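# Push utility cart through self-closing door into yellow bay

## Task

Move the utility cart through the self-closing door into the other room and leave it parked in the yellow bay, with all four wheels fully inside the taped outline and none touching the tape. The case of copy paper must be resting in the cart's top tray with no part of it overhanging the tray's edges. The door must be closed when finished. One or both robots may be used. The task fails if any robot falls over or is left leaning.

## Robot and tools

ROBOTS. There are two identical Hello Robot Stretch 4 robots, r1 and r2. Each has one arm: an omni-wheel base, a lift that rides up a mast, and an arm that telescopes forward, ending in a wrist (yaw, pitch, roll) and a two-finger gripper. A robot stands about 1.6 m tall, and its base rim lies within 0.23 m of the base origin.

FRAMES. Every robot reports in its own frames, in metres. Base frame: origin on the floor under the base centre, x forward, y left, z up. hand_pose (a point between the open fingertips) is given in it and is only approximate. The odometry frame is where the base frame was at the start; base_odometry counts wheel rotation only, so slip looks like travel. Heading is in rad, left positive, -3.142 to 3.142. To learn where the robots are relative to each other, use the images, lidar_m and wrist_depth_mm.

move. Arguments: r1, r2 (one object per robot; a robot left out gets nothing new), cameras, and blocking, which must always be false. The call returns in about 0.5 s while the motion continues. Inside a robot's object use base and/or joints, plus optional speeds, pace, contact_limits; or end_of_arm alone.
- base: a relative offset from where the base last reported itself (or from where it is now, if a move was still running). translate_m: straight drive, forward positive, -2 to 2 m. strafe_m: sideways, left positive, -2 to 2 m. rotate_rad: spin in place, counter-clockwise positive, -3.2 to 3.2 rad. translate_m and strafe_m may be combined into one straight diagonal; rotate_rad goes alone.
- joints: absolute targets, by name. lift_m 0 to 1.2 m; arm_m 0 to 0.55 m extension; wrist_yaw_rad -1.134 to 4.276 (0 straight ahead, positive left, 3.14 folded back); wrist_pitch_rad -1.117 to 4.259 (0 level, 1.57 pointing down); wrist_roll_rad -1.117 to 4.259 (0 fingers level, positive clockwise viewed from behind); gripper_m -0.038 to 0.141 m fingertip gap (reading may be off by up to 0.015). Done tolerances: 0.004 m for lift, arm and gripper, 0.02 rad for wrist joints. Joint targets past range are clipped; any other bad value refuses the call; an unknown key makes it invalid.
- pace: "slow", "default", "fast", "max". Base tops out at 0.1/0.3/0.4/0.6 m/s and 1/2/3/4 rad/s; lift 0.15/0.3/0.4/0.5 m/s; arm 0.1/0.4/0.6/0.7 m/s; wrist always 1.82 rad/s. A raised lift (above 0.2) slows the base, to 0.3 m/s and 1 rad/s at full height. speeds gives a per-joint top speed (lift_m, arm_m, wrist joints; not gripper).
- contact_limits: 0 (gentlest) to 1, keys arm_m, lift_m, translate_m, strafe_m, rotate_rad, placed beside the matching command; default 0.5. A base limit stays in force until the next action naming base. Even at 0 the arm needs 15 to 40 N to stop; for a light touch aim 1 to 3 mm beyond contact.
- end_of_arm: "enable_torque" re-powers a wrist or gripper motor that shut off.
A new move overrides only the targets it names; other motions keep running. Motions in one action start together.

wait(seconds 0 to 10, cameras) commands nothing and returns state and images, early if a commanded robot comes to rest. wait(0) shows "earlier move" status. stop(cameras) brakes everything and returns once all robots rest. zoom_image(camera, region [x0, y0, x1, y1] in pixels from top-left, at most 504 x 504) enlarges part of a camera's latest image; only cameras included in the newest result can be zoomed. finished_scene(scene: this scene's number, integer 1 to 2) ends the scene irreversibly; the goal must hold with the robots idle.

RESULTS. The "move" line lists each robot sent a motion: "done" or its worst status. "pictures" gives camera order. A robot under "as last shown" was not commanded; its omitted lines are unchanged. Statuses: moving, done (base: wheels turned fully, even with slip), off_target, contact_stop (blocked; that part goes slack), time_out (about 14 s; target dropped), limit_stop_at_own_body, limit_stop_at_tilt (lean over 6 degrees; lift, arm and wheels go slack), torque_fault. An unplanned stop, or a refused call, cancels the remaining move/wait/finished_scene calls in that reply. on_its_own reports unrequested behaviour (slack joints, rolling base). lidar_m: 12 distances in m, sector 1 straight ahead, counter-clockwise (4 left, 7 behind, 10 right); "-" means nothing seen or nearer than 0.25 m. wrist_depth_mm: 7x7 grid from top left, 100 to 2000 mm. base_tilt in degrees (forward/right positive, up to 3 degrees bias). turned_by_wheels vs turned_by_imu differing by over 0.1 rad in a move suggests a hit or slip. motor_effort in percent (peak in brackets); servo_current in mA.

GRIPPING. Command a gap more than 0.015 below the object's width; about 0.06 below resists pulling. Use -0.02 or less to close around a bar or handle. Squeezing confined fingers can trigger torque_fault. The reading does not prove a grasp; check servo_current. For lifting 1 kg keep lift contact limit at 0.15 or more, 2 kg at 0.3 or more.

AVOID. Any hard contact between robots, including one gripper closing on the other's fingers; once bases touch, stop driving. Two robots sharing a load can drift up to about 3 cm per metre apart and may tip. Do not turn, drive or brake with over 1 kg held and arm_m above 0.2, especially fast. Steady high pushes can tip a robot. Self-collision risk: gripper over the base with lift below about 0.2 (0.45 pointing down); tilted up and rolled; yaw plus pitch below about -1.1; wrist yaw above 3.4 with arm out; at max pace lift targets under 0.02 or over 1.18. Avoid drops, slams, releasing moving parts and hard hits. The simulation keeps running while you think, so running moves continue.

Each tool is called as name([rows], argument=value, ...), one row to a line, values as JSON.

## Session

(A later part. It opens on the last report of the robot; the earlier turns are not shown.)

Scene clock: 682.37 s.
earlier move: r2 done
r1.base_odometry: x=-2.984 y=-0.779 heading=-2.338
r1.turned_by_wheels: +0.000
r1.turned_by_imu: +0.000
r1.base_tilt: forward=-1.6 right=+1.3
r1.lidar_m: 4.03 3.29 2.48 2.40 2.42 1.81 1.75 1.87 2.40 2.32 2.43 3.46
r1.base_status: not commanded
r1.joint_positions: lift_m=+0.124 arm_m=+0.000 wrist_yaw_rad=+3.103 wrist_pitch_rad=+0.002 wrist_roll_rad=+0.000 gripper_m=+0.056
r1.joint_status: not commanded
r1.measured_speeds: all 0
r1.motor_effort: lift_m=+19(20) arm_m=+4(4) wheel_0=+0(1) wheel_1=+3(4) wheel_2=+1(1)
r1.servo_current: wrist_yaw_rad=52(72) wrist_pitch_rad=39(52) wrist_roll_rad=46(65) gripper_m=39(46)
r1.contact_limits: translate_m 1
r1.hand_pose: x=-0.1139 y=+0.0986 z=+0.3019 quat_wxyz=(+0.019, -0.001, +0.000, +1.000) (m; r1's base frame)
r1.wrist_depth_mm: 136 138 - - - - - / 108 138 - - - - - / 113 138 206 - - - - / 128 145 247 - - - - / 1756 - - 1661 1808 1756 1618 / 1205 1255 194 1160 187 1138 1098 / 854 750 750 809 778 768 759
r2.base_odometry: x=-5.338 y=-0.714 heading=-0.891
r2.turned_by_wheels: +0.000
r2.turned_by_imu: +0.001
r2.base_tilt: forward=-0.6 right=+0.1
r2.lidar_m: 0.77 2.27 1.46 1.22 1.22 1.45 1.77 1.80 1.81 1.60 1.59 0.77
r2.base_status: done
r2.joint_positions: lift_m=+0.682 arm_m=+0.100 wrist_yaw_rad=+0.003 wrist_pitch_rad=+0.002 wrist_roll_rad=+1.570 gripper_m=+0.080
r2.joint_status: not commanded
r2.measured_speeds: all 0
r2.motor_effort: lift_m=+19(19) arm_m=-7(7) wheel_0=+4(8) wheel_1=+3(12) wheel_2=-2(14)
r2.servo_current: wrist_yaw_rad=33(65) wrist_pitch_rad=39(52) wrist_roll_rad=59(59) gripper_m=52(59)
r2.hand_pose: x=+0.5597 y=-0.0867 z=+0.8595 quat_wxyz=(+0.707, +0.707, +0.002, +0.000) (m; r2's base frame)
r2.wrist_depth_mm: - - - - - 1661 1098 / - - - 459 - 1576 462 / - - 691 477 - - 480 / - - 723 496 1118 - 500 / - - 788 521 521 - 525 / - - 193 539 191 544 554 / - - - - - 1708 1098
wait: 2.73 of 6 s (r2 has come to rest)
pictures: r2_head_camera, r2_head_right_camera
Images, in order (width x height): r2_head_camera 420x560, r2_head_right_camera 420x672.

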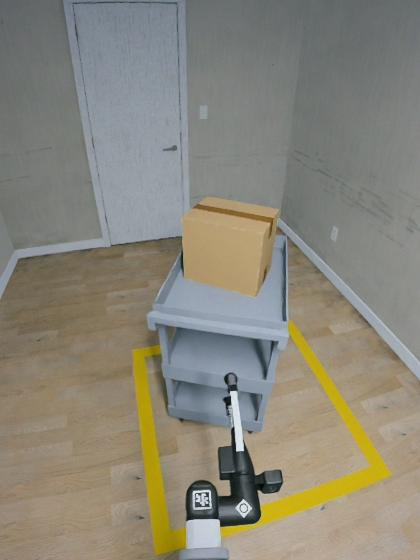

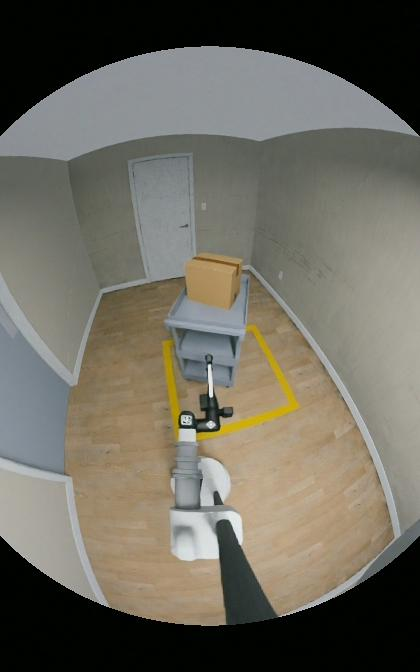

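move(r2={"joints":{"arm_m":0.366},"pace":"slow","contact_limits":{"arm_m":0.0}}, blocking=false, cameras=[])

wait(seconds=5, cameras=[])

move(r2={"joints":{"gripper_m":-0.005}}, blocking=false, cameras=[])

wait(seconds=3, cameras=[])

move(r2={"base":{"translate_m":-0.15,"strafe_m":0.02},"pace":"slow","contact_limits":{"translate_m":0.6}}, blocking=false, cameras=[])

wait(seconds=5, cameras=["r2_head_camera"])

Scene clock: 692.47 s.
move: r2 moving
r1: as last shown
r1.base_tilt: forward=-1.5 right=+1.3
r1.lidar_m: 4.02 3.30 2.45 2.40 2.39 1.81 1.76 1.83 2.40 2.31 2.47 3.39
r1.motor_effort: lift_m=+19(20) arm_m=+4(4) wheel_0=+1(1) wheel_1=+3(4) wheel_2=+1(1)
r1.servo_current: wrist_yaw_rad=72(72) wrist_pitch_rad=46(46) wrist_roll_rad=59(65) gripper_m=39(46)
r1.contact_limits: translate_m 1
r1.wrist_depth_mm: 136 137 - - - - - / 108 138 - - - - - / 113 138 206 - - - - / 128 145 248 - - - - / 1756 - - 1708 1863 1756 1618 / 1205 1229 193 1182 188 1138 1098 / 842 750 750 788 778 759 759
r2.base_odometry: x=-5.338 y=-0.714 heading=-0.891
r2.turned_by_wheels: +0.000
r2.turned_by_imu: +0.000
r2.base_tilt: forward=-0.7 right=+0.0
r2.lidar_m: 0.76 2.24 1.46 1.17 1.22 1.44 1.77 1.77 1.81 1.59 1.60 0.76
r2.base_status: not commanded
r2.joint_positions: lift_m=+0.682 arm_m=+0.112 wrist_yaw_rad=+0.003 wrist_pitch_rad=+0.002 wrist_roll_rad=+1.570 gripper_m=+0.080
r2.joint_status: arm_m moving
r2.measured_speeds: translate_m=+0.000 strafe_m=+0.000 rotate_rad=+0.000 lift_m=+0.000 arm_m=+0.049 wrist_yaw_rad=+0.000 wrist_pitch_rad=+0.000 wrist_roll_rad=+0.000
r2.motor_effort: lift_m=+19(19) arm_m=+7(9) wheel_0=+4(5) wheel_1=+4(4) wheel_2=-2(3)
r2.servo_current: wrist_yaw_rad=39(46) wrist_pitch_rad=46(46) wrist_roll_rad=52(59) gripper_m=52(52)
r2.contact_limits: arm_m 0
r2.hand_pose: x=+0.5720 y=-0.0867 z=+0.8595 quat_wxyz=(+0.707, +0.707, +0.002, +0.000) (m; r2's base frame)
r2.wrist_depth_mm: - - - - - 1618 1138 / - - - 452 - 1576 452 / - - 676 469 - - 469 / - - 707 484 1098 - 488 / - - 778 504 517 - 508 / - - 193 525 192 - 535 / - - - - - 1756 564
pictures: none
No camera images: "cameras" was empty.

Scene clock: 695.90 s.
earlier move: r2 done
r1.base_odometry: x=-2.984 y=-0.779 heading=-2.338
r1.turned_by_wheels: +0.000
r1.turned_by_imu: +0.000
r1.base_tilt: forward=-1.6 right=+1.3
r1.lidar_m: 4.02 3.30 2.45 2.40 2.41 1.80 1.76 1.86 2.41 2.32 2.43 3.43
r1.base_status: not commanded
r1.joint_positions: lift_m=+0.124 arm_m=+0.000 wrist_yaw_rad=+3.103 wrist_pitch_rad=+0.002 wrist_roll_rad=+0.000 gripper_m=+0.056
r1.joint_status: not commanded
r1.measured_speeds: all 0
r1.motor_effort: lift_m=+19(20) arm_m=+4(4) wheel_0=+0(1) wheel_1=+4(4) wheel_2=+1(1)
r1.servo_current: wrist_yaw_rad=33(72) wrist_pitch_rad=46(52) wrist_roll_rad=52(65) gripper_m=39(52)
r1.contact_limits: translate_m 1
r1.hand_pose: x=-0.1139 y=+0.0986 z=+0.3019 quat_wxyz=(+0.019, -0.001, +0.000, +1.000) (m; r1's base frame)
r1.wrist_depth_mm: 136 138 - - - - - / 108 138 - - - - - / 113 138 206 - - - - / 128 145 247 - - - - / 1708 - - 1708 1863 1756 1708 / 1205 1229 194 1182 187 1138 1098 / 866 759 759 798 778 759 759
r2.base_odometry: x=-5.338 y=-0.714 heading=-0.891
r2.turned_by_wheels: +0.000
r2.turned_by_imu: +0.001
r2.base_tilt: forward=-0.7 right=+0.0
r2.lidar_m: 0.77 2.24 1.46 1.21 1.21 1.48 1.77 1.80 1.80 1.58 1.59 0.78
r2.base_status: not commanded
r2.joint_positions: lift_m=+0.682 arm_m=+0.366 wrist_yaw_rad=+0.003 wrist_pitch_rad=+0.002 wrist_roll_rad=+1.570 gripper_m=+0.080
r2.joint_status: all done
r2.measured_speeds: all 0
r2.motor_effort: lift_m=+19(19) arm_m=+9(14) wheel_0=+4(5) wheel_1=+3(4) wheel_2=-2(3)
r2.servo_current: wrist_yaw_rad=46(59) wrist_pitch_rad=39(46) wrist_roll_rad=52(65) gripper_m=59(65)
r2.contact_limits: arm_m 0
r2.hand_pose: x=+0.8252 y=-0.0867 z=+0.8595 quat_wxyz=(+0.707, +0.707, +0.002, +0.000) (m; r2's base frame)
r2.wrist_depth_mm: - - - 153 206 1464 - / - - 549 211 213 - - / - 427 424 165 223 831 - / - 469 455 172 232 854 - / - - 488 180 240 - - / - - 194 185 193 - - / - - - - - 1708 500
wait: 3.43 of 5 s (r2 has come to rest)
pictures: none
No camera images: "cameras" was empty.

Scene clock: 696.40 s.
move: r2 moving
r1: as last shown
r1.lidar_m: 4.02 3.31 2.47 2.38 2.40 1.79 1.73 1.86 2.40 2.32 2.45 3.43
r1.motor_effort: lift_m=+19(20) arm_m=+4(4) wheel_0=+1(1) wheel_1=+3(4) wheel_2=+1(1)
r1.servo_current: wrist_yaw_rad=26(59) wrist_pitch_rad=39(46) wrist_roll_rad=39(65) gripper_m=39(46)
r1.contact_limits: translate_m 1
r1.wrist_depth_mm: 136 137 - - - - - / 108 138 - - - - - / 113 138 206 - - - - / 128 146 248 - - - - / 1756 - - 1661 1863 1756 1756 / 1205 1229 194 1182 187 1138 1118 / 866 750 759 778 778 759 750
r2.base_odometry: x=-5.338 y=-0.714 heading=-0.891
r2.turned_by_wheels: +0.000
r2.turned_by_imu: +0.000
r2.base_tilt: forward=-0.6 right=+0.1
r2.lidar_m: 0.78 2.27 1.47 1.19 1.22 1.48 1.78 1.78 1.81 1.58 1.58 0.75
r2.base_status: not commanded
r2.joint_positions: lift_m=+0.682 arm_m=+0.366 wrist_yaw_rad=+0.003 wrist_pitch_rad=+0.002 wrist_roll_rad=+1.570 gripper_m=+0.062
r2.joint_status: gripper_m moving
r2.measured_speeds: all 0
r2.motor_effort: lift_m=+19(19) arm_m=+9(9) wheel_0=+4(5) wheel_1=+3(4) wheel_2=-2(3)
r2.servo_current: wrist_yaw_rad=46(59) wrist_pitch_rad=39(39) wrist_roll_rad=65(65) gripper_m=143(143)
r2.contact_limits: arm_m 0
r2.hand_pose: x=+0.8252 y=-0.0867 z=+0.8595 quat_wxyz=(+0.707, +0.707, +0.002, +0.000) (m; r2's base frame)
r2.wrist_depth_mm: - - - 153 206 1537 - / - - 544 211 213 - - / - 427 421 164 224 820 - / - 469 455 228 231 831 - / - - 488 180 241 - - / - - 199 184 188 - - / - - - - - 1863 500
pictures: none
No camera images: "cameras" was empty.

Scene clock: 697.53 s.
earlier move: r2 done
r1.base_odometry: x=-2.984 y=-0.779 heading=-2.338
r1.turned_by_wheels: +0.000
r1.turned_by_imu: +0.000
r1.base_tilt: forward=-1.6 right=+1.3
r1.lidar_m: 4.02 3.30 2.50 2.41 2.40 1.79 1.75 1.84 2.42 2.31 2.44 3.44
r1.base_status: not commanded
r1.joint_positions: lift_m=+0.124 arm_m=+0.000 wrist_yaw_rad=+3.103 wrist_pitch_rad=+0.002 wrist_roll_rad=+0.000 gripper_m=+0.056
r1.joint_status: not commanded
r1.measured_speeds: all 0
r1.motor_effort: lift_m=+19(20) arm_m=+4(4) wheel_0=+0(1) wheel_1=+4(4) wheel_2=+1(1)
r1.servo_current: wrist_yaw_rad=52(65) wrist_pitch_rad=46(52) wrist_roll_rad=52(65) gripper_m=39(46)
r1.contact_limits: translate_m 1
r1.hand_pose: x=-0.1139 y=+0.0986 z=+0.3019 quat_wxyz=(+0.019, -0.001, +0.000, +1.000) (m; r1's base frame)
r1.wrist_depth_mm: 136 137 - - - - - / 108 138 - - - - - / 113 138 206 - - - - / 128 146 249 - - - - / 1756 - - 1661 1863 1756 1756 / 1182 1205 194 1182 187 1138 1098 / 854 759 768 788 788 768 768
r2.base_odometry: x=-5.338 y=-0.714 heading=-0.891
r2.turned_by_wheels: +0.000
r2.turned_by_imu: +0.000
r2.base_tilt: forward=-0.7 right=+0.1
r2.lidar_m: 0.78 2.25 1.48 1.19 1.23 1.45 1.77 1.78 1.80 1.61 1.61 0.76
r2.base_status: not commanded
r2.joint_positions: lift_m=+0.682 arm_m=+0.366 wrist_yaw_rad=+0.003 wrist_pitch_rad=+0.002 wrist_roll_rad=+1.570 gripper_m=-0.004
r2.joint_status: all done
r2.measured_speeds: all 0
r2.motor_effort: lift_m=+19(19) arm_m=+4(9) wheel_0=+1(5) wheel_1=+3(4) wheel_2=-1(3)
r2.servo_current: wrist_yaw_rad=46(59) wrist_pitch_rad=39(46) wrist_roll_rad=46(65) gripper_m=98(195)
r2.contact_limits: arm_m 0
r2.hand_pose: x=+0.8255 y=-0.0867 z=+0.8595 quat_wxyz=(+0.707, +0.707, +0.002, +0.000) (m; r2's base frame)
r2.wrist_depth_mm: - - - 143 198 1464 - / - - 521 148 206 759 - / - 413 413 154 213 - - / - 462 449 160 223 842 - / - - 488 168 232 - - / - - 191 175 181 1863 - / - - - - - 1863 496
wait: 1.13 of 3 s (r2 has come to rest)
pictures: none
No camera images: "cameras" was empty.

Scene clock: 698.03 s.
move: r2 moving
r1: as last shown
r1.base_tilt: forward=-1.6 right=+1.2
r1.lidar_m: 4.01 3.28 2.45 2.41 2.41 1.79 1.76 1.81 2.44 2.34 2.44 3.45
r1.motor_effort: lift_m=+20(20) arm_m=+4(4) wheel_0=+0(1) wheel_1=+3(4) wheel_2=+1(1)
r1.servo_current: wrist_yaw_rad=39(65) wrist_pitch_rad=33(46) wrist_roll_rad=33(52) gripper_m=39(46)
r1.contact_limits: translate_m 1
r1.wrist_depth_mm: 136 137 - - - - - / 108 138 - - - - - / 113 138 206 - - - - / 128 145 248 - - - - / 1756 - - 1708 1863 1708 1708 / 1229 1229 194 1160 187 1138 1098 / 854 750 759 798 778 750 759
r2.base_odometry: x=-5.345 y=-0.704 heading=-0.891
r2.turned_by_wheels: +0.000
r2.turned_by_imu: +0.000
r2.base_tilt: forward=-0.6 right=+0.1
r2.lidar_m: 0.77 2.22 1.45 1.18 1.21 1.46 1.75 1.77 1.79 1.58 1.61 0.73
r2.base_status: translate_m moving; strafe_m moving
r2.joint_positions: lift_m=+0.682 arm_m=+0.366 wrist_yaw_rad=+0.003 wrist_pitch_rad=+0.002 wrist_roll_rad=+1.570 gripper_m=-0.004
r2.joint_status: not commanded
r2.measured_speeds: translate_m=-0.048 strafe_m=+0.007 rotate_rad=+0.002 lift_m=+0.000 arm_m=+0.000 wrist_yaw_rad=+0.000 wrist_pitch_rad=+0.000 wrist_roll_rad=+0.000
r2.motor_effort: lift_m=+19(19) arm_m=+4(5) wheel_0=-7(10) wheel_1=-5(6) wheel_2=+12(13)
r2.servo_current: wrist_yaw_rad=52(59) wrist_pitch_rad=33(46) wrist_roll_rad=46(52) gripper_m=85(98)
r2.contact_limits: arm_m 0; translate_m 0.6
r2.hand_pose: x=+0.8255 y=-0.0867 z=+0.8595 quat_wxyz=(+0.707, +0.707, +0.002, +0.000) (m; r2's base frame)
r2.wrist_depth_mm: - - - 143 198 1464 - / - - 525 149 205 768 - / - 415 413 154 214 - - / - 459 445 160 224 820 - / - - 484 168 233 - - / - - 191 175 180 1863 - / - - - - - 1863 496
pictures: none
No camera images: "cameras" was empty.

Scene clock: 700.33 s.
earlier move: r2 done
r1.base_odometry: x=-2.984 y=-0.779 heading=-2.338
r1.turned_by_wheels: +0.000
r1.turned_by_imu: +0.000
r1.base_tilt: forward=-1.6 right=+1.3
r1.lidar_m: 4.01 3.31 2.47 2.40 2.40 1.80 1.74 1.84 2.40 2.32 2.43 3.45
r1.base_status: not commanded
r1.joint_positions: lift_m=+0.124 arm_m=+0.000 wrist_yaw_rad=+3.103 wrist_pitch_rad=+0.002 wrist_roll_rad=+0.000 gripper_m=+0.056
r1.joint_status: not commanded
r1.measured_speeds: all 0
r1.motor_effort: lift_m=+19(20) arm_m=+4(4) wheel_0=+0(1) wheel_1=+3(4) wheel_2=+1(1)
r1.servo_current: wrist_yaw_rad=59(65) wrist_pitch_rad=46(52) wrist_roll_rad=46(72) gripper_m=33(46)
r1.contact_limits: translate_m 1
r1.hand_pose: x=-0.1139 y=+0.0986 z=+0.3019 quat_wxyz=(+0.019, -0.001, +0.000, +1.000) (m; r1's base frame)
r1.wrist_depth_mm: 136 138 - - - - - / 108 138 - - - - - / 113 139 206 - - - - / 128 145 248 - - - - / 1708 - - 1618 1863 1708 1708 / 1182 1229 194 1205 188 1138 1118 / 866 750 768 798 778 759 759
r2.base_odometry: x=-5.417 y=-0.585 heading=-0.890
r2.turned_by_wheels: +0.001
r2.turned_by_imu: +0.002
r2.base_tilt: forward=-0.6 right=+0.1
r2.lidar_m: 0.78 2.13 1.40 1.15 1.14 1.40 1.62 1.64 1.84 1.63 1.65 0.77
r2.base_status: done
r2.joint_positions: lift_m=+0.682 arm_m=+0.366 wrist_yaw_rad=+0.006 wrist_pitch_rad=+0.002 wrist_roll_rad=+1.570 gripper_m=-0.004
r2.joint_status: not commanded
r2.measured_speeds: all 0
r2.motor_effort: lift_m=+19(19) arm_m=+4(5) wheel_0=+3(10) wheel_1=-2(7) wheel_2=+12(17)
r2.servo_current: wrist_yaw_rad=52(65) wrist_pitch_rad=46(46) wrist_roll_rad=52(59) gripper_m=91(98)
r2.contact_limits: arm_m 0; translate_m 0.6
r2.hand_pose: x=+0.8258 y=-0.0856 z=+0.8595 quat_wxyz=(+0.707, +0.707, +0.003, +0.001) (m; r2's base frame)
r2.wrist_depth_mm: - - - 152 207 1576 1118 / - - - 208 213 750 - / - 421 418 160 220 - - / - 449 439 165 225 842 - / - - 473 170 233 854 - / - - 189 174 180 - - / - - - - - 564 500
wait: 2.30 of 5 s (r2 has come to rest)
pictures: r2_head_camera
Images, in order (width x height): r2_head_camera 420x560.

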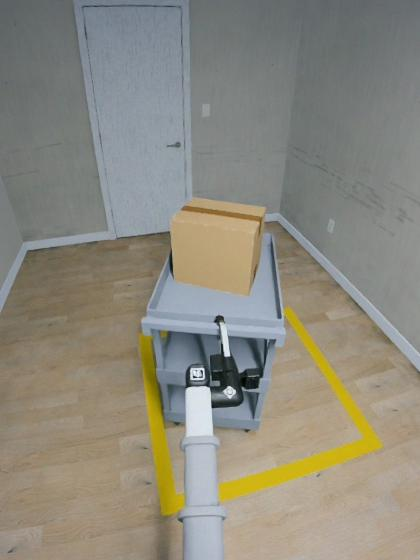

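move(r2={"base":{"strafe_m":-0.15},"pace":"slow","contact_limits":{"strafe_m":0.6}}, blocking=false, cameras=[])

wait(seconds=5, cameras=["r2_head_camera"])

Scene clock: 716.00 s.
move: r2 moving
r1: as last shown
r1.lidar_m: 4.02 3.31 2.48 2.39 2.41 1.80 1.73 1.83 2.39 2.32 2.44 3.43
r1.servo_current: wrist_yaw_rad=52(72) wrist_pitch_rad=46(46) wrist_roll_rad=52(65) gripper_m=33(46)
r1.contact_limits: translate_m 1
r1.wrist_depth_mm: 136 137 - - - - - / 108 138 - - - - - / 113 138 206 - - - - / 128 145 248 - - - - / 1808 - - 1661 1863 1808 1661 / 1229 1205 194 1182 187 1138 1098 / 842 750 759 788 778 759 759
r2.base_odometry: x=-5.428 y=-0.594 heading=-0.889
r2.turned_by_wheels: +0.001
r2.turned_by_imu: +0.002
r2.base_tilt: forward=-0.6 right=+0.0
r2.lidar_m: 0.76 2.18 1.42 1.17 1.19 1.43 1.62 1.63 1.85 1.60 1.64 0.77
r2.base_status: strafe_m moving
r2.joint_positions: lift_m=+0.682 arm_m=+0.366 wrist_yaw_rad=+0.008 wrist_pitch_rad=+0.002 wrist_roll_rad=+1.570 gripper_m=-0.004
r2.joint_status: not commanded
r2.measured_speeds: translate_m=+0.001 strafe_m=-0.056 rotate_rad=-0.004 lift_m=+0.000 arm_m=+0.000 wrist_yaw_rad=+0.000 wrist_pitch_rad=+0.000 wrist_roll_rad=+0.000
r2.motor_effort: lift_m=+19(19) arm_m=+4(4) wheel_0=+18(20) wheel_1=-3(6) wheel_2=+2(10)
r2.servo_current: wrist_yaw_rad=39(72) wrist_pitch_rad=39(46) wrist_roll_rad=52(59) gripper_m=85(91)
r2.contact_limits: arm_m 0; strafe_m 0.6
r2.hand_pose: x=+0.8260 y=-0.0851 z=+0.8595 quat_wxyz=(+0.707, +0.707, +0.004, +0.002) (m; r2's base frame)
r2.wrist_depth_mm: - - - 151 205 1576 1098 / - - - 208 211 750 - / - 421 418 158 218 - - / - 449 442 164 224 831 - / - 488 469 169 231 854 - / - - 191 174 181 - - / - - - - - 1576 512
pictures: none
No camera images: "cameras" was empty.

Scene clock: 718.13 s.
earlier move: r2 done
r1.base_odometry: x=-2.984 y=-0.779 heading=-2.338
r1.turned_by_wheels: +0.000
r1.turned_by_imu: +0.000
r1.base_tilt: forward=-1.6 right=+1.3
r1.lidar_m: 4.01 3.32 2.47 2.40 2.41 1.80 1.72 1.84 2.41 2.31 2.45 3.43
r1.base_status: not commanded
r1.joint_positions: lift_m=+0.124 arm_m=+0.000 wrist_yaw_rad=+3.103 wrist_pitch_rad=+0.002 wrist_roll_rad=+0.000 gripper_m=+0.056
r1.joint_status: not commanded
r1.measured_speeds: all 0
r1.motor_effort: lift_m=+20(20) arm_m=+4(4) wheel_0=+1(1) wheel_1=+3(4) wheel_2=+1(1)
r1.servo_current: wrist_yaw_rad=33(72) wrist_pitch_rad=39(52) wrist_roll_rad=59(65) gripper_m=39(52)
r1.contact_limits: translate_m 1
r1.hand_pose: x=-0.1139 y=+0.0986 z=+0.3019 quat_wxyz=(+0.019, -0.001, +0.000, +1.000) (m; r1's base frame)
r1.wrist_depth_mm: 136 138 - - - - - / 108 138 - - - - - / 113 138 206 - - - - / 128 146 248 - - - - / 1661 - - 1708 1921 1756 1708 / 1229 1229 194 1160 187 1118 1098 / 866 759 759 788 788 768 750
r2.base_odometry: x=-5.533 y=-0.679 heading=-0.890
r2.turned_by_wheels: -0.001
r2.turned_by_imu: +0.001
r2.base_tilt: forward=-0.7 right=+0.1
r2.lidar_m: 0.75 2.39 1.55 1.31 1.32 1.56 1.60 1.61 1.72 1.51 1.50 0.81
r2.base_status: done
r2.joint_positions: lift_m=+0.682 arm_m=+0.366 wrist_yaw_rad=+0.006 wrist_pitch_rad=+0.002 wrist_roll_rad=+1.570 gripper_m=-0.004
r2.joint_status: not commanded
r2.measured_speeds: all 0
r2.motor_effort: lift_m=+19(19) arm_m=+4(4) wheel_0=+7(21) wheel_1=-2(6) wheel_2=+2(10)
r2.servo_current: wrist_yaw_rad=52(72) wrist_pitch_rad=46(46) wrist_roll_rad=46(59) gripper_m=72(91)
r2.contact_limits: arm_m 0; strafe_m 0.6
r2.hand_pose: x=+0.8258 y=-0.0856 z=+0.8595 quat_wxyz=(+0.707, +0.707, +0.003, +0.001) (m; r2's base frame)
r2.wrist_depth_mm: - - - 176 236 241 241 / - - - 236 236 1661 1138 / - - - 176 236 820 - / - 442 436 176 236 820 - / - 455 445 176 236 842 - / - - 188 176 182 - - / - - 477 - - - -
wait: 2.13 of 5 s (r2 has come to rest)
pictures: r2_head_camera
Images, in order (width x height): r2_head_camera 420x560.

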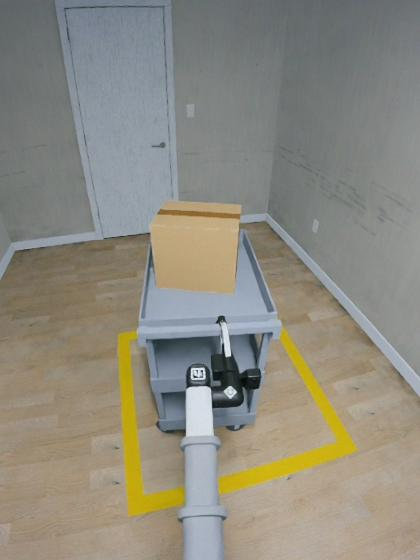

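move(r2={"base":{"translate_m":-0.09,"strafe_m":-0.06},"pace":"slow","contact_limits":{"translate_m":0.6}}, blocking=false, cameras=[])

wait(seconds=5, cameras=["r2_head_camera"])

move(r2={"joints":{"gripper_m":0.08}}, blocking=false, cameras=[])

wait(seconds=3, cameras=[])

move(r2={"joints":{"arm_m":0.1},"pace":"slow"}, blocking=false, cameras=[])

wait(seconds=5, cameras=["r2_head_camera"])

Scene clock: 734.10 s.
move: r2 moving
r1: as last shown
r1.lidar_m: 4.03 3.30 2.47 2.40 2.42 1.81 1.74 1.82 2.41 2.33 2.45 3.42
r1.motor_effort: lift_m=+19(20) arm_m=+4(4) wheel_0=+0(1) wheel_1=+3(4) wheel_2=+1(1)
r1.servo_current: wrist_yaw_rad=59(59) wrist_pitch_rad=46(46) wrist_roll_rad=52(52) gripper_m=46(46)
r1.contact_limits: translate_m 1
r1.wrist_depth_mm: 135 138 - - - - - / 108 138 - - - - - / 113 138 206 - - - - / 128 146 248 - - - - / 1756 - - 1661 1863 1756 1708 / 1182 1205 194 1182 188 1138 1098 / 866 750 750 798 768 750 759
r2.base_odometry: x=-5.546 y=-0.676 heading=-0.888
r2.turned_by_wheels: +0.001
r2.turned_by_imu: +0.002
r2.base_tilt: forward=-0.6 right=+0.0
r2.lidar_m: 0.76 2.38 1.59 1.30 1.31 1.57 1.59 1.61 1.67 1.50 1.47 0.82
r2.base_status: translate_m moving; strafe_m moving
r2.joint_positions: lift_m=+0.682 arm_m=+0.366 wrist_yaw_rad=+0.006 wrist_pitch_rad=+0.002 wrist_roll_rad=+1.570 gripper_m=-0.004
r2.joint_status: not commanded
r2.measured_speeds: translate_m=-0.045 strafe_m=-0.029 rotate_rad=+0.001 lift_m=+0.000 arm_m=+0.000 wrist_yaw_rad=+0.000 wrist_pitch_rad=+0.000 wrist_roll_rad=+0.000
r2.motor_effort: lift_m=+19(19) arm_m=+1(4) wheel_0=+7(10) wheel_1=-9(9) wheel_2=+18(18)
r2.servo_current: wrist_yaw_rad=52(65) wrist_pitch_rad=39(46) wrist_roll_rad=52(52) gripper_m=72(72)
r2.contact_limits: arm_m 0; translate_m 0.6
r2.hand_pose: x=+0.8258 y=-0.0857 z=+0.8595 quat_wxyz=(+0.707, +0.707, +0.003, +0.001) (m; r2's base frame)
r2.wrist_depth_mm: - - - 177 236 242 243 / - - - 177 236 1708 1138 / - - - 177 238 842 - / - 488 439 177 237 831 - / - 459 452 177 236 842 - / - - 187 177 181 - - / - - 477 - - - -
pictures: none
No camera images: "cameras" was empty.

Scene clock: 735.87 s.
earlier move: r2 done
r1.base_odometry: x=-2.984 y=-0.779 heading=-2.338
r1.turned_by_wheels: +0.000
r1.turned_by_imu: +0.000
r1.base_tilt: forward=-1.6 right=+1.3
r1.lidar_m: 4.02 3.30 2.48 2.39 2.39 1.78 1.75 1.86 2.40 2.30 2.44 3.43
r1.base_status: not commanded
r1.joint_positions: lift_m=+0.124 arm_m=+0.000 wrist_yaw_rad=+3.103 wrist_pitch_rad=+0.002 wrist_roll_rad=+0.000 gripper_m=+0.056
r1.joint_status: not commanded
r1.measured_speeds: all 0
r1.motor_effort: lift_m=+19(20) arm_m=+4(4) wheel_0=+0(1) wheel_1=+4(4) wheel_2=+1(1)
r1.servo_current: wrist_yaw_rad=65(65) wrist_pitch_rad=39(46) wrist_roll_rad=52(65) gripper_m=46(46)
r1.contact_limits: translate_m 1
r1.hand_pose: x=-0.1139 y=+0.0986 z=+0.3019 quat_wxyz=(+0.019, -0.001, +0.000, +1.000) (m; r1's base frame)
r1.wrist_depth_mm: 136 137 - - - - - / 108 138 - - - - - / 113 138 206 - - - - / 127 146 248 - - - - / 1756 - - 1618 1863 1756 1708 / 1205 1205 194 1205 187 1138 1118 / 866 759 759 798 768 768 759
r2.base_odometry: x=-5.636 y=-0.647 heading=-0.890
r2.turned_by_wheels: -0.001
r2.turned_by_imu: -0.002
r2.base_tilt: forward=-0.6 right=+0.1
r2.lidar_m: 0.74 2.46 1.60 1.32 1.34 1.66 1.50 1.52 1.64 1.46 1.44 0.83
r2.base_status: done
r2.joint_positions: lift_m=+0.682 arm_m=+0.366 wrist_yaw_rad=+0.002 wrist_pitch_rad=+0.002 wrist_roll_rad=+1.570 gripper_m=-0.004
r2.joint_status: not commanded
r2.measured_speeds: all 0
r2.motor_effort: lift_m=+19(19) arm_m=-4(4) wheel_0=+0(10) wheel_1=-7(11) wheel_2=+7(19)
r2.servo_current: wrist_yaw_rad=46(65) wrist_pitch_rad=39(46) wrist_roll_rad=46(59) gripper_m=72(78)
r2.contact_limits: arm_m 0; translate_m 0.6
r2.hand_pose: x=+0.8255 y=-0.0868 z=+0.8595 quat_wxyz=(+0.707, +0.707, +0.002, +0.000) (m; r2's base frame)
r2.wrist_depth_mm: - - - 198 259 264 267 / - - - 194 255 1618 1060 / - - - 189 249 1708 - / - - 554 184 244 831 - / - 449 445 181 239 820 - / - 455 187 178 182 809 - / - - 459 - - - -
wait: 1.77 of 5 s (r2 has come to rest)
pictures: r2_head_camera
Images, in order (width x height): r2_head_camera 420x560.

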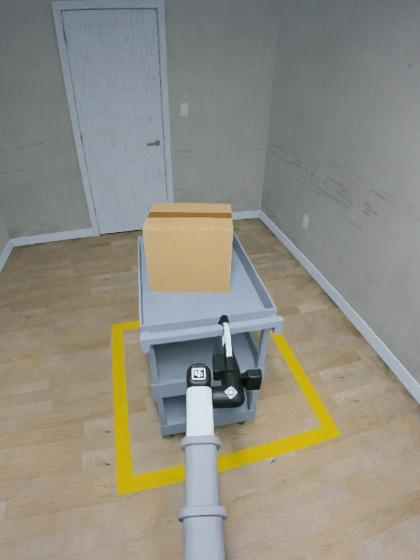

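Scene clock: 736.37 s.
move: r2 moving
r1: as last shown
r1.lidar_m: 4.02 3.28 2.48 2.38 2.41 1.81 1.75 1.84 2.40 2.32 2.42 3.45
r1.motor_effort: lift_m=+19(19) arm_m=+4(4) wheel_0=+0(1) wheel_1=+4(4) wheel_2=+1(1)
r1.servo_current: wrist_yaw_rad=59(65) wrist_pitch_rad=46(46) wrist_roll_rad=46(52) gripper_m=39(46)
r1.contact_limits: translate_m 1
r1.wrist_depth_mm: 136 137 - - - - - / 108 138 - - - - - / 113 138 206 - - - - / 128 146 248 - - - - / 1756 - - 1708 1863 1756 1708 / 1205 1205 193 1182 187 1160 1098 / 854 759 750 798 788 759 759
r2.base_odometry: x=-5.636 y=-0.647 heading=-0.890
r2.turned_by_wheels: +0.000
r2.turned_by_imu: +0.000
r2.base_tilt: forward=-0.7 right=+0.1
r2.lidar_m: 0.74 2.49 1.61 1.33 1.35 1.62 1.50 1.52 1.64 1.44 1.48 0.84
r2.base_status: not commanded
r2.joint_positions: lift_m=+0.682 arm_m=+0.366 wrist_yaw_rad=+0.000 wrist_pitch_rad=+0.002 wrist_roll_rad=+1.570 gripper_m=+0.016
r2.joint_status: gripper_m moving
r2.measured_speeds: translate_m=+0.000 strafe_m=+0.000 rotate_rad=+0.000 lift_m=+0.000 arm_m=+0.000 wrist_yaw_rad=-0.005 wrist_pitch_rad=+0.000 wrist_roll_rad=+0.000
r2.motor_effort: lift_m=+19(19) arm_m=-4(4) wheel_0=+1(1) wheel_1=-7(7) wheel_2=+4(7)
r2.servo_current: wrist_yaw_rad=46(59) wrist_pitch_rad=46(46) wrist_roll_rad=52(59) gripper_m=78(85)
r2.contact_limits: arm_m 0; translate_m 0.6
r2.hand_pose: x=+0.8253 y=-0.0875 z=+0.8595 quat_wxyz=(+0.707, +0.707, +0.001, -0.001) (m; r2's base frame)
r2.wrist_depth_mm: - - - 202 263 1397 1098 / - - - 256 259 1464 1078 / - - - 193 252 1756 - / - - 615 189 247 842 - / - 449 445 184 243 831 - / - 452 191 181 183 820 - / - - 455 - 233 - -
pictures: none
No camera images: "cameras" was empty.

Scene clock: 737.50 s.
earlier move: r2 done
r1.base_odometry: x=-2.984 y=-0.779 heading=-2.338
r1.turned_by_wheels: +0.000
r1.turned_by_imu: +0.000
r1.base_tilt: forward=-1.6 right=+1.3
r1.lidar_m: 4.01 3.30 2.46 2.40 2.39 1.80 1.74 1.86 2.40 2.33 2.42 3.43
r1.base_status: not commanded
r1.joint_positions: lift_m=+0.124 arm_m=+0.000 wrist_yaw_rad=+3.103 wrist_pitch_rad=+0.002 wrist_roll_rad=+0.000 gripper_m=+0.056
r1.joint_status: not commanded
r1.measured_speeds: all 0
r1.motor_effort: lift_m=+19(20) arm_m=+4(4) wheel_0=+0(1) wheel_1=+3(4) wheel_2=+1(1)
r1.servo_current: wrist_yaw_rad=59(65) wrist_pitch_rad=46(46) wrist_roll_rad=46(59) gripper_m=46(52)
r1.contact_limits: translate_m 1
r1.hand_pose: x=-0.1139 y=+0.0986 z=+0.3019 quat_wxyz=(+0.019, -0.001, +0.000, +1.000) (m; r1's base frame)
r1.wrist_depth_mm: 136 138 - - - - - / 108 138 - - - - - / 113 138 206 - - - - / 128 145 248 - - - - / 1756 - - 1708 1756 1756 1661 / 1205 1205 193 1205 188 1138 1118 / 854 759 750 788 778 768 768
r2.base_odometry: x=-5.636 y=-0.647 heading=-0.890
r2.turned_by_wheels: +0.000
r2.turned_by_imu: +0.000
r2.base_tilt: forward=-0.6 right=+0.1
r2.lidar_m: 0.75 2.46 1.60 1.33 1.36 1.62 1.48 1.49 1.66 1.45 1.47 0.84
r2.base_status: not commanded
r2.joint_positions: lift_m=+0.682 arm_m=+0.366 wrist_yaw_rad=+0.000 wrist_pitch_rad=+0.002 wrist_roll_rad=+1.570 gripper_m=+0.080
r2.joint_status: all done
r2.measured_speeds: all 0
r2.motor_effort: lift_m=+19(19) arm_m=-4(4) wheel_0=+1(1) wheel_1=-6(7) wheel_2=+3(7)
r2.servo_current: wrist_yaw_rad=52(59) wrist_pitch_rad=39(46) wrist_roll_rad=33(65) gripper_m=52(124)
r2.contact_limits: arm_m 0; translate_m 0.6
r2.hand_pose: x=+0.8253 y=-0.0875 z=+0.8595 quat_wxyz=(+0.707, +0.707, +0.001, -0.001) (m; r2's base frame)
r2.wrist_depth_mm: - - - 202 263 1397 1118 / - - - 256 262 1464 404 / - - - 193 253 1708 - / - - 585 189 248 842 - / - 452 449 185 242 831 - / - 455 193 181 183 809 - / - - 459 - 131 - -
wait: 1.13 of 3 s (r2 has come to rest)
pictures: none
No camera images: "cameras" was empty.

Scene clock: 738.00 s.
move: r2 moving
r1: as last shown
r1.lidar_m: 4.02 3.29 2.48 2.40 2.41 1.81 1.75 1.86 2.40 2.31 2.45 3.41
r1.motor_effort: lift_m=+19(20) arm_m=+4(4) wheel_0=+0(1) wheel_1=+4(4) wheel_2=+1(1)
r1.servo_current: wrist_yaw_rad=72(72) wrist_pitch_rad=46(46) wrist_roll_rad=52(59) gripper_m=33(46)
r1.contact_limits: translate_m 1
r1.wrist_depth_mm: 136 138 - - - - - / 108 138 - - - - - / 113 138 206 - - - - / 128 145 249 - - - - / 1756 - - 1661 1863 1756 1661 / 1229 1182 194 1160 187 1138 1098 / 854 759 750 788 788 759 759
r2.base_odometry: x=-5.636 y=-0.647 heading=-0.890
r2.turned_by_wheels: +0.000
r2.turned_by_imu: +0.000
r2.base_tilt: forward=-0.7 right=+0.1
r2.lidar_m: 0.72 2.51 1.59 1.35 1.34 1.62 1.50 1.52 1.62 1.45 1.45 0.84
r2.base_status: not commanded
r2.joint_positions: lift_m=+0.682 arm_m=+0.354 wrist_yaw_rad=+0.000 wrist_pitch_rad=+0.002 wrist_roll_rad=+1.570 gripper_m=+0.080
r2.joint_status: arm_m moving
r2.measured_speeds: translate_m=+0.000 strafe_m=+0.000 rotate_rad=+0.000 lift_m=+0.000 arm_m=-0.049 wrist_yaw_rad=+0.000 wrist_pitch_rad=+0.000 wrist_roll_rad=+0.000
r2.motor_effort: lift_m=+19(19) arm_m=-6(9) wheel_0=+1(1) wheel_1=-5(6) wheel_2=+3(3)
r2.servo_current: wrist_yaw_rad=39(59) wrist_pitch_rad=46(46) wrist_roll_rad=52(52) gripper_m=46(52)
r2.contact_limits: translate_m 0.6
r2.hand_pose: x=+0.8128 y=-0.0875 z=+0.8595 quat_wxyz=(+0.707, +0.707, +0.001, -0.001) (m; r2's base frame)
r2.wrist_depth_mm: - - - 213 274 1397 1060 / - - - 267 271 1499 404 / - - - 263 265 1708 - / - - 564 200 257 854 - / - 462 459 196 254 842 - / - - 193 191 193 - - / - - 466 - 244 - -
pictures: none
No camera images: "cameras" was empty.

Scene clock: 741.43 s.
earlier move: r2 done
r1.base_odometry: x=-2.984 y=-0.779 heading=-2.338
r1.turned_by_wheels: +0.000
r1.turned_by_imu: +0.000
r1.base_tilt: forward=-1.6 right=+1.3
r1.lidar_m: 4.02 3.29 2.49 2.40 2.39 1.79 1.74 1.87 2.42 2.32 2.45 3.42
r1.base_status: not commanded
r1.joint_positions: lift_m=+0.124 arm_m=+0.000 wrist_yaw_rad=+3.103 wrist_pitch_rad=+0.002 wrist_roll_rad=+0.000 gripper_m=+0.056
r1.joint_status: not commanded
r1.measured_speeds: all 0
r1.motor_effort: lift_m=+19(20) arm_m=+4(4) wheel_0=+1(1) wheel_1=+3(4) wheel_2=+1(1)
r1.servo_current: wrist_yaw_rad=39(72) wrist_pitch_rad=46(52) wrist_roll_rad=46(78) gripper_m=39(46)
r1.contact_limits: translate_m 1
r1.hand_pose: x=-0.1139 y=+0.0986 z=+0.3019 quat_wxyz=(+0.019, -0.001, +0.000, +1.000) (m; r1's base frame)
r1.wrist_depth_mm: 136 137 - - - - - / 108 137 - - - - - / 113 138 206 - - - - / 128 146 249 - - - - / 1756 - - 1661 1863 1808 1708 / 1205 1229 193 1182 188 1138 1098 / 854 768 759 798 768 759 759
r2.base_odometry: x=-5.636 y=-0.647 heading=-0.890
r2.turned_by_wheels: +0.000
r2.turned_by_imu: +0.000
r2.base_tilt: forward=-0.7 right=+0.1
r2.lidar_m: 0.73 2.48 1.61 1.34 1.34 1.65 1.50 1.51 1.63 1.44 1.46 0.83
r2.base_status: not commanded
r2.joint_positions: lift_m=+0.682 arm_m=+0.100 wrist_yaw_rad=+0.000 wrist_pitch_rad=+0.002 wrist_roll_rad=+1.570 gripper_m=+0.080
r2.joint_status: all done
r2.measured_speeds: all 0
r2.motor_effort: lift_m=+19(19) arm_m=-7(12) wheel_0=+1(1) wheel_1=-5(6) wheel_2=+2(3)
r2.servo_current: wrist_yaw_rad=52(59) wrist_pitch_rad=33(46) wrist_roll_rad=46(59) gripper_m=46(59)
r2.contact_limits: translate_m 0.6
r2.hand_pose: x=+0.5595 y=-0.0875 z=+0.8595 quat_wxyz=(+0.707, +0.707, +0.001, -0.001) (m; r2's base frame)
r2.wrist_depth_mm: - - - - - 1661 1229 / - - - - - 1756 1138 / - - - 525 - 741 517 / - - - 508 1098 - 508 / - - 715 500 1078 - 500 / - - 194 488 191 - 488 / - - - - - - 484
wait: 3.43 of 5 s (r2 has come to rest)
pictures: r2_head_camera
Images, in order (width x height): r2_head_camera 420x560.

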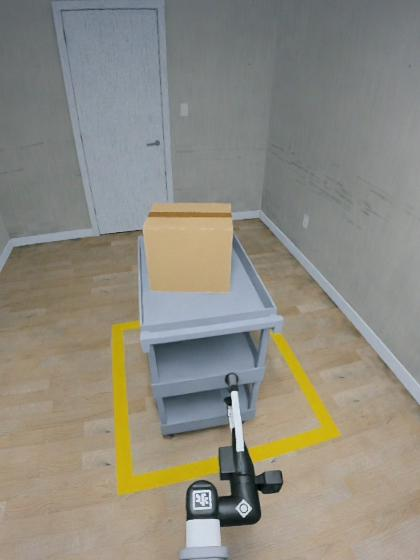

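move(r2={"base":{"translate_m":-0.5,"strafe_m":-0.25}}, blocking=false, cameras=[])

wait(seconds=6, cameras=["r2_head_camera"])

zoom_image(camera="r2_head_camera", region=[60, 220, 300, 440])

Scene clock: 747.03 s.
move: r2 moving
r1: as last shown
r1.lidar_m: 4.03 3.29 2.48 2.40 2.39 1.79 1.74 1.83 2.40 2.33 2.46 3.44
r1.servo_current: wrist_yaw_rad=52(65) wrist_pitch_rad=46(46) wrist_roll_rad=26(59) gripper_m=46(46)
r1.contact_limits: translate_m 1
r1.wrist_depth_mm: 136 137 - - - - - / 108 138 - - - - - / 113 138 206 - - - - / 128 146 248 - - - - / 1708 - - 1661 1921 1808 1661 / 1205 1205 193 1160 187 1138 1098 / 866 750 750 798 778 768 750
r2.base_odometry: x=-5.668 y=-0.633 heading=-0.890
r2.turned_by_wheels: +0.000
r2.turned_by_imu: +0.000
r2.base_tilt: forward=-0.6 right=+0.1
r2.lidar_m: 0.76 2.50 1.61 1.34 1.37 1.65 1.46 1.48 1.63 1.45 1.46 0.88
r2.base_status: translate_m moving; strafe_m moving
r2.joint_positions: lift_m=+0.682 arm_m=+0.100 wrist_yaw_rad=+0.000 wrist_pitch_rad=+0.002 wrist_roll_rad=+1.570 gripper_m=+0.080
r2.joint_status: not commanded
r2.measured_speeds: translate_m=-0.121 strafe_m=-0.060 rotate_rad=-0.003 lift_m=+0.000 arm_m=+0.000 wrist_yaw_rad=+0.000 wrist_pitch_rad=+0.000 wrist_roll_rad=+0.000
r2.motor_effort: lift_m=+19(19) arm_m=-7(8) wheel_0=-6(6) wheel_1=-10(12) wheel_2=+12(12)
r2.servo_current: wrist_yaw_rad=46(46) wrist_pitch_rad=46(46) wrist_roll_rad=39(59) gripper_m=59(59)
r2.hand_pose: x=+0.5595 y=-0.0875 z=+0.8595 quat_wxyz=(+0.707, +0.707, +0.001, -0.001) (m; r2's base frame)
r2.wrist_depth_mm: - - - - - 1661 1229 / - - - - - 1708 1182 / - - - 549 - 559 549 / - - - 539 - - 539 / - - 741 530 1138 - 530 / - - 193 521 191 - 517 / - - - - - - 517
pictures: none
No camera images: "cameras" was empty.

Scene clock: 749.77 s.
earlier move: r2 done
r1.base_odometry: x=-2.984 y=-0.779 heading=-2.338
r1.turned_by_wheels: +0.000
r1.turned_by_imu: +0.000
r1.base_tilt: forward=-1.6 right=+1.3
r1.lidar_m: 4.01 3.30 2.48 2.36 2.41 1.81 1.74 1.85 2.39 2.32 2.44 3.42
r1.base_status: not commanded
r1.joint_positions: lift_m=+0.124 arm_m=+0.000 wrist_yaw_rad=+3.103 wrist_pitch_rad=+0.002 wrist_roll_rad=+0.000 gripper_m=+0.056
r1.joint_status: not commanded
r1.measured_speeds: all 0
r1.motor_effort: lift_m=+19(20) arm_m=+4(4) wheel_0=+1(1) wheel_1=+4(4) wheel_2=+1(1)
r1.servo_current: wrist_yaw_rad=46(78) wrist_pitch_rad=46(46) wrist_roll_rad=52(65) gripper_m=33(52)
r1.contact_limits: translate_m 1
r1.hand_pose: x=-0.1139 y=+0.0986 z=+0.3019 quat_wxyz=(+0.019, -0.001, +0.000, +1.000) (m; r1's base frame)
r1.wrist_depth_mm: 136 137 - - - - - / 108 138 - - - - - / 113 138 206 - - - - / 128 146 249 - - - - / 1756 - - 1708 1863 1756 1661 / 1229 1205 195 1182 188 1138 1098 / 842 768 750 788 788 759 759
r2.base_odometry: x=-6.145 y=-0.416 heading=-0.890
r2.turned_by_wheels: +0.000
r2.turned_by_imu: +0.000
r2.base_tilt: forward=-0.7 right=+0.1
r2.lidar_m: 1.27 1.28 1.69 1.46 1.48 1.09 0.95 0.97 1.16 1.30 1.31 1.59
r2.base_status: done
r2.joint_positions: lift_m=+0.682 arm_m=+0.100 wrist_yaw_rad=+0.000 wrist_pitch_rad=+0.002 wrist_roll_rad=+1.570 gripper_m=+0.080
r2.joint_status: not commanded
r2.measured_speeds: all 0
r2.motor_effort: lift_m=+19(19) arm_m=-7(8) wheel_0=-4(8) wheel_1=-3(12) wheel_2=+2(13)
r2.servo_current: wrist_yaw_rad=39(65) wrist_pitch_rad=39(46) wrist_roll_rad=52(59) gripper_m=52(59)
r2.hand_pose: x=+0.5595 y=-0.0875 z=+0.8595 quat_wxyz=(+0.707, +0.707, +0.001, -0.001) (m; r2's base frame)
r2.wrist_depth_mm: - - - - - 1618 1138 / - - - - - 1708 1160 / - - - - - 1863 1182 / - - - - - 1708 1182 / - - - 1281 1576 1576 1078 / - - 194 1008 192 - 1060 / - - - - - - 1078
wait: 2.73 of 6 s (r2 has come to rest)
pictures: r2_head_camera
Images, in order (width x height): r2_head_camera 420x560.

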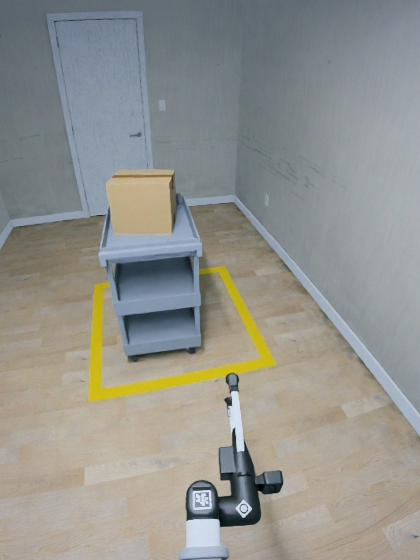

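Scaled by 2.100 from the camera's 420x560 image, which has a finer 1200x1600 frame.

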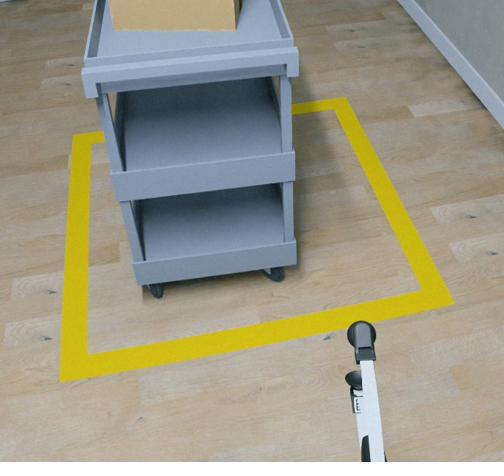

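finished_scene(scene=2)

The scene is finished: the task was done.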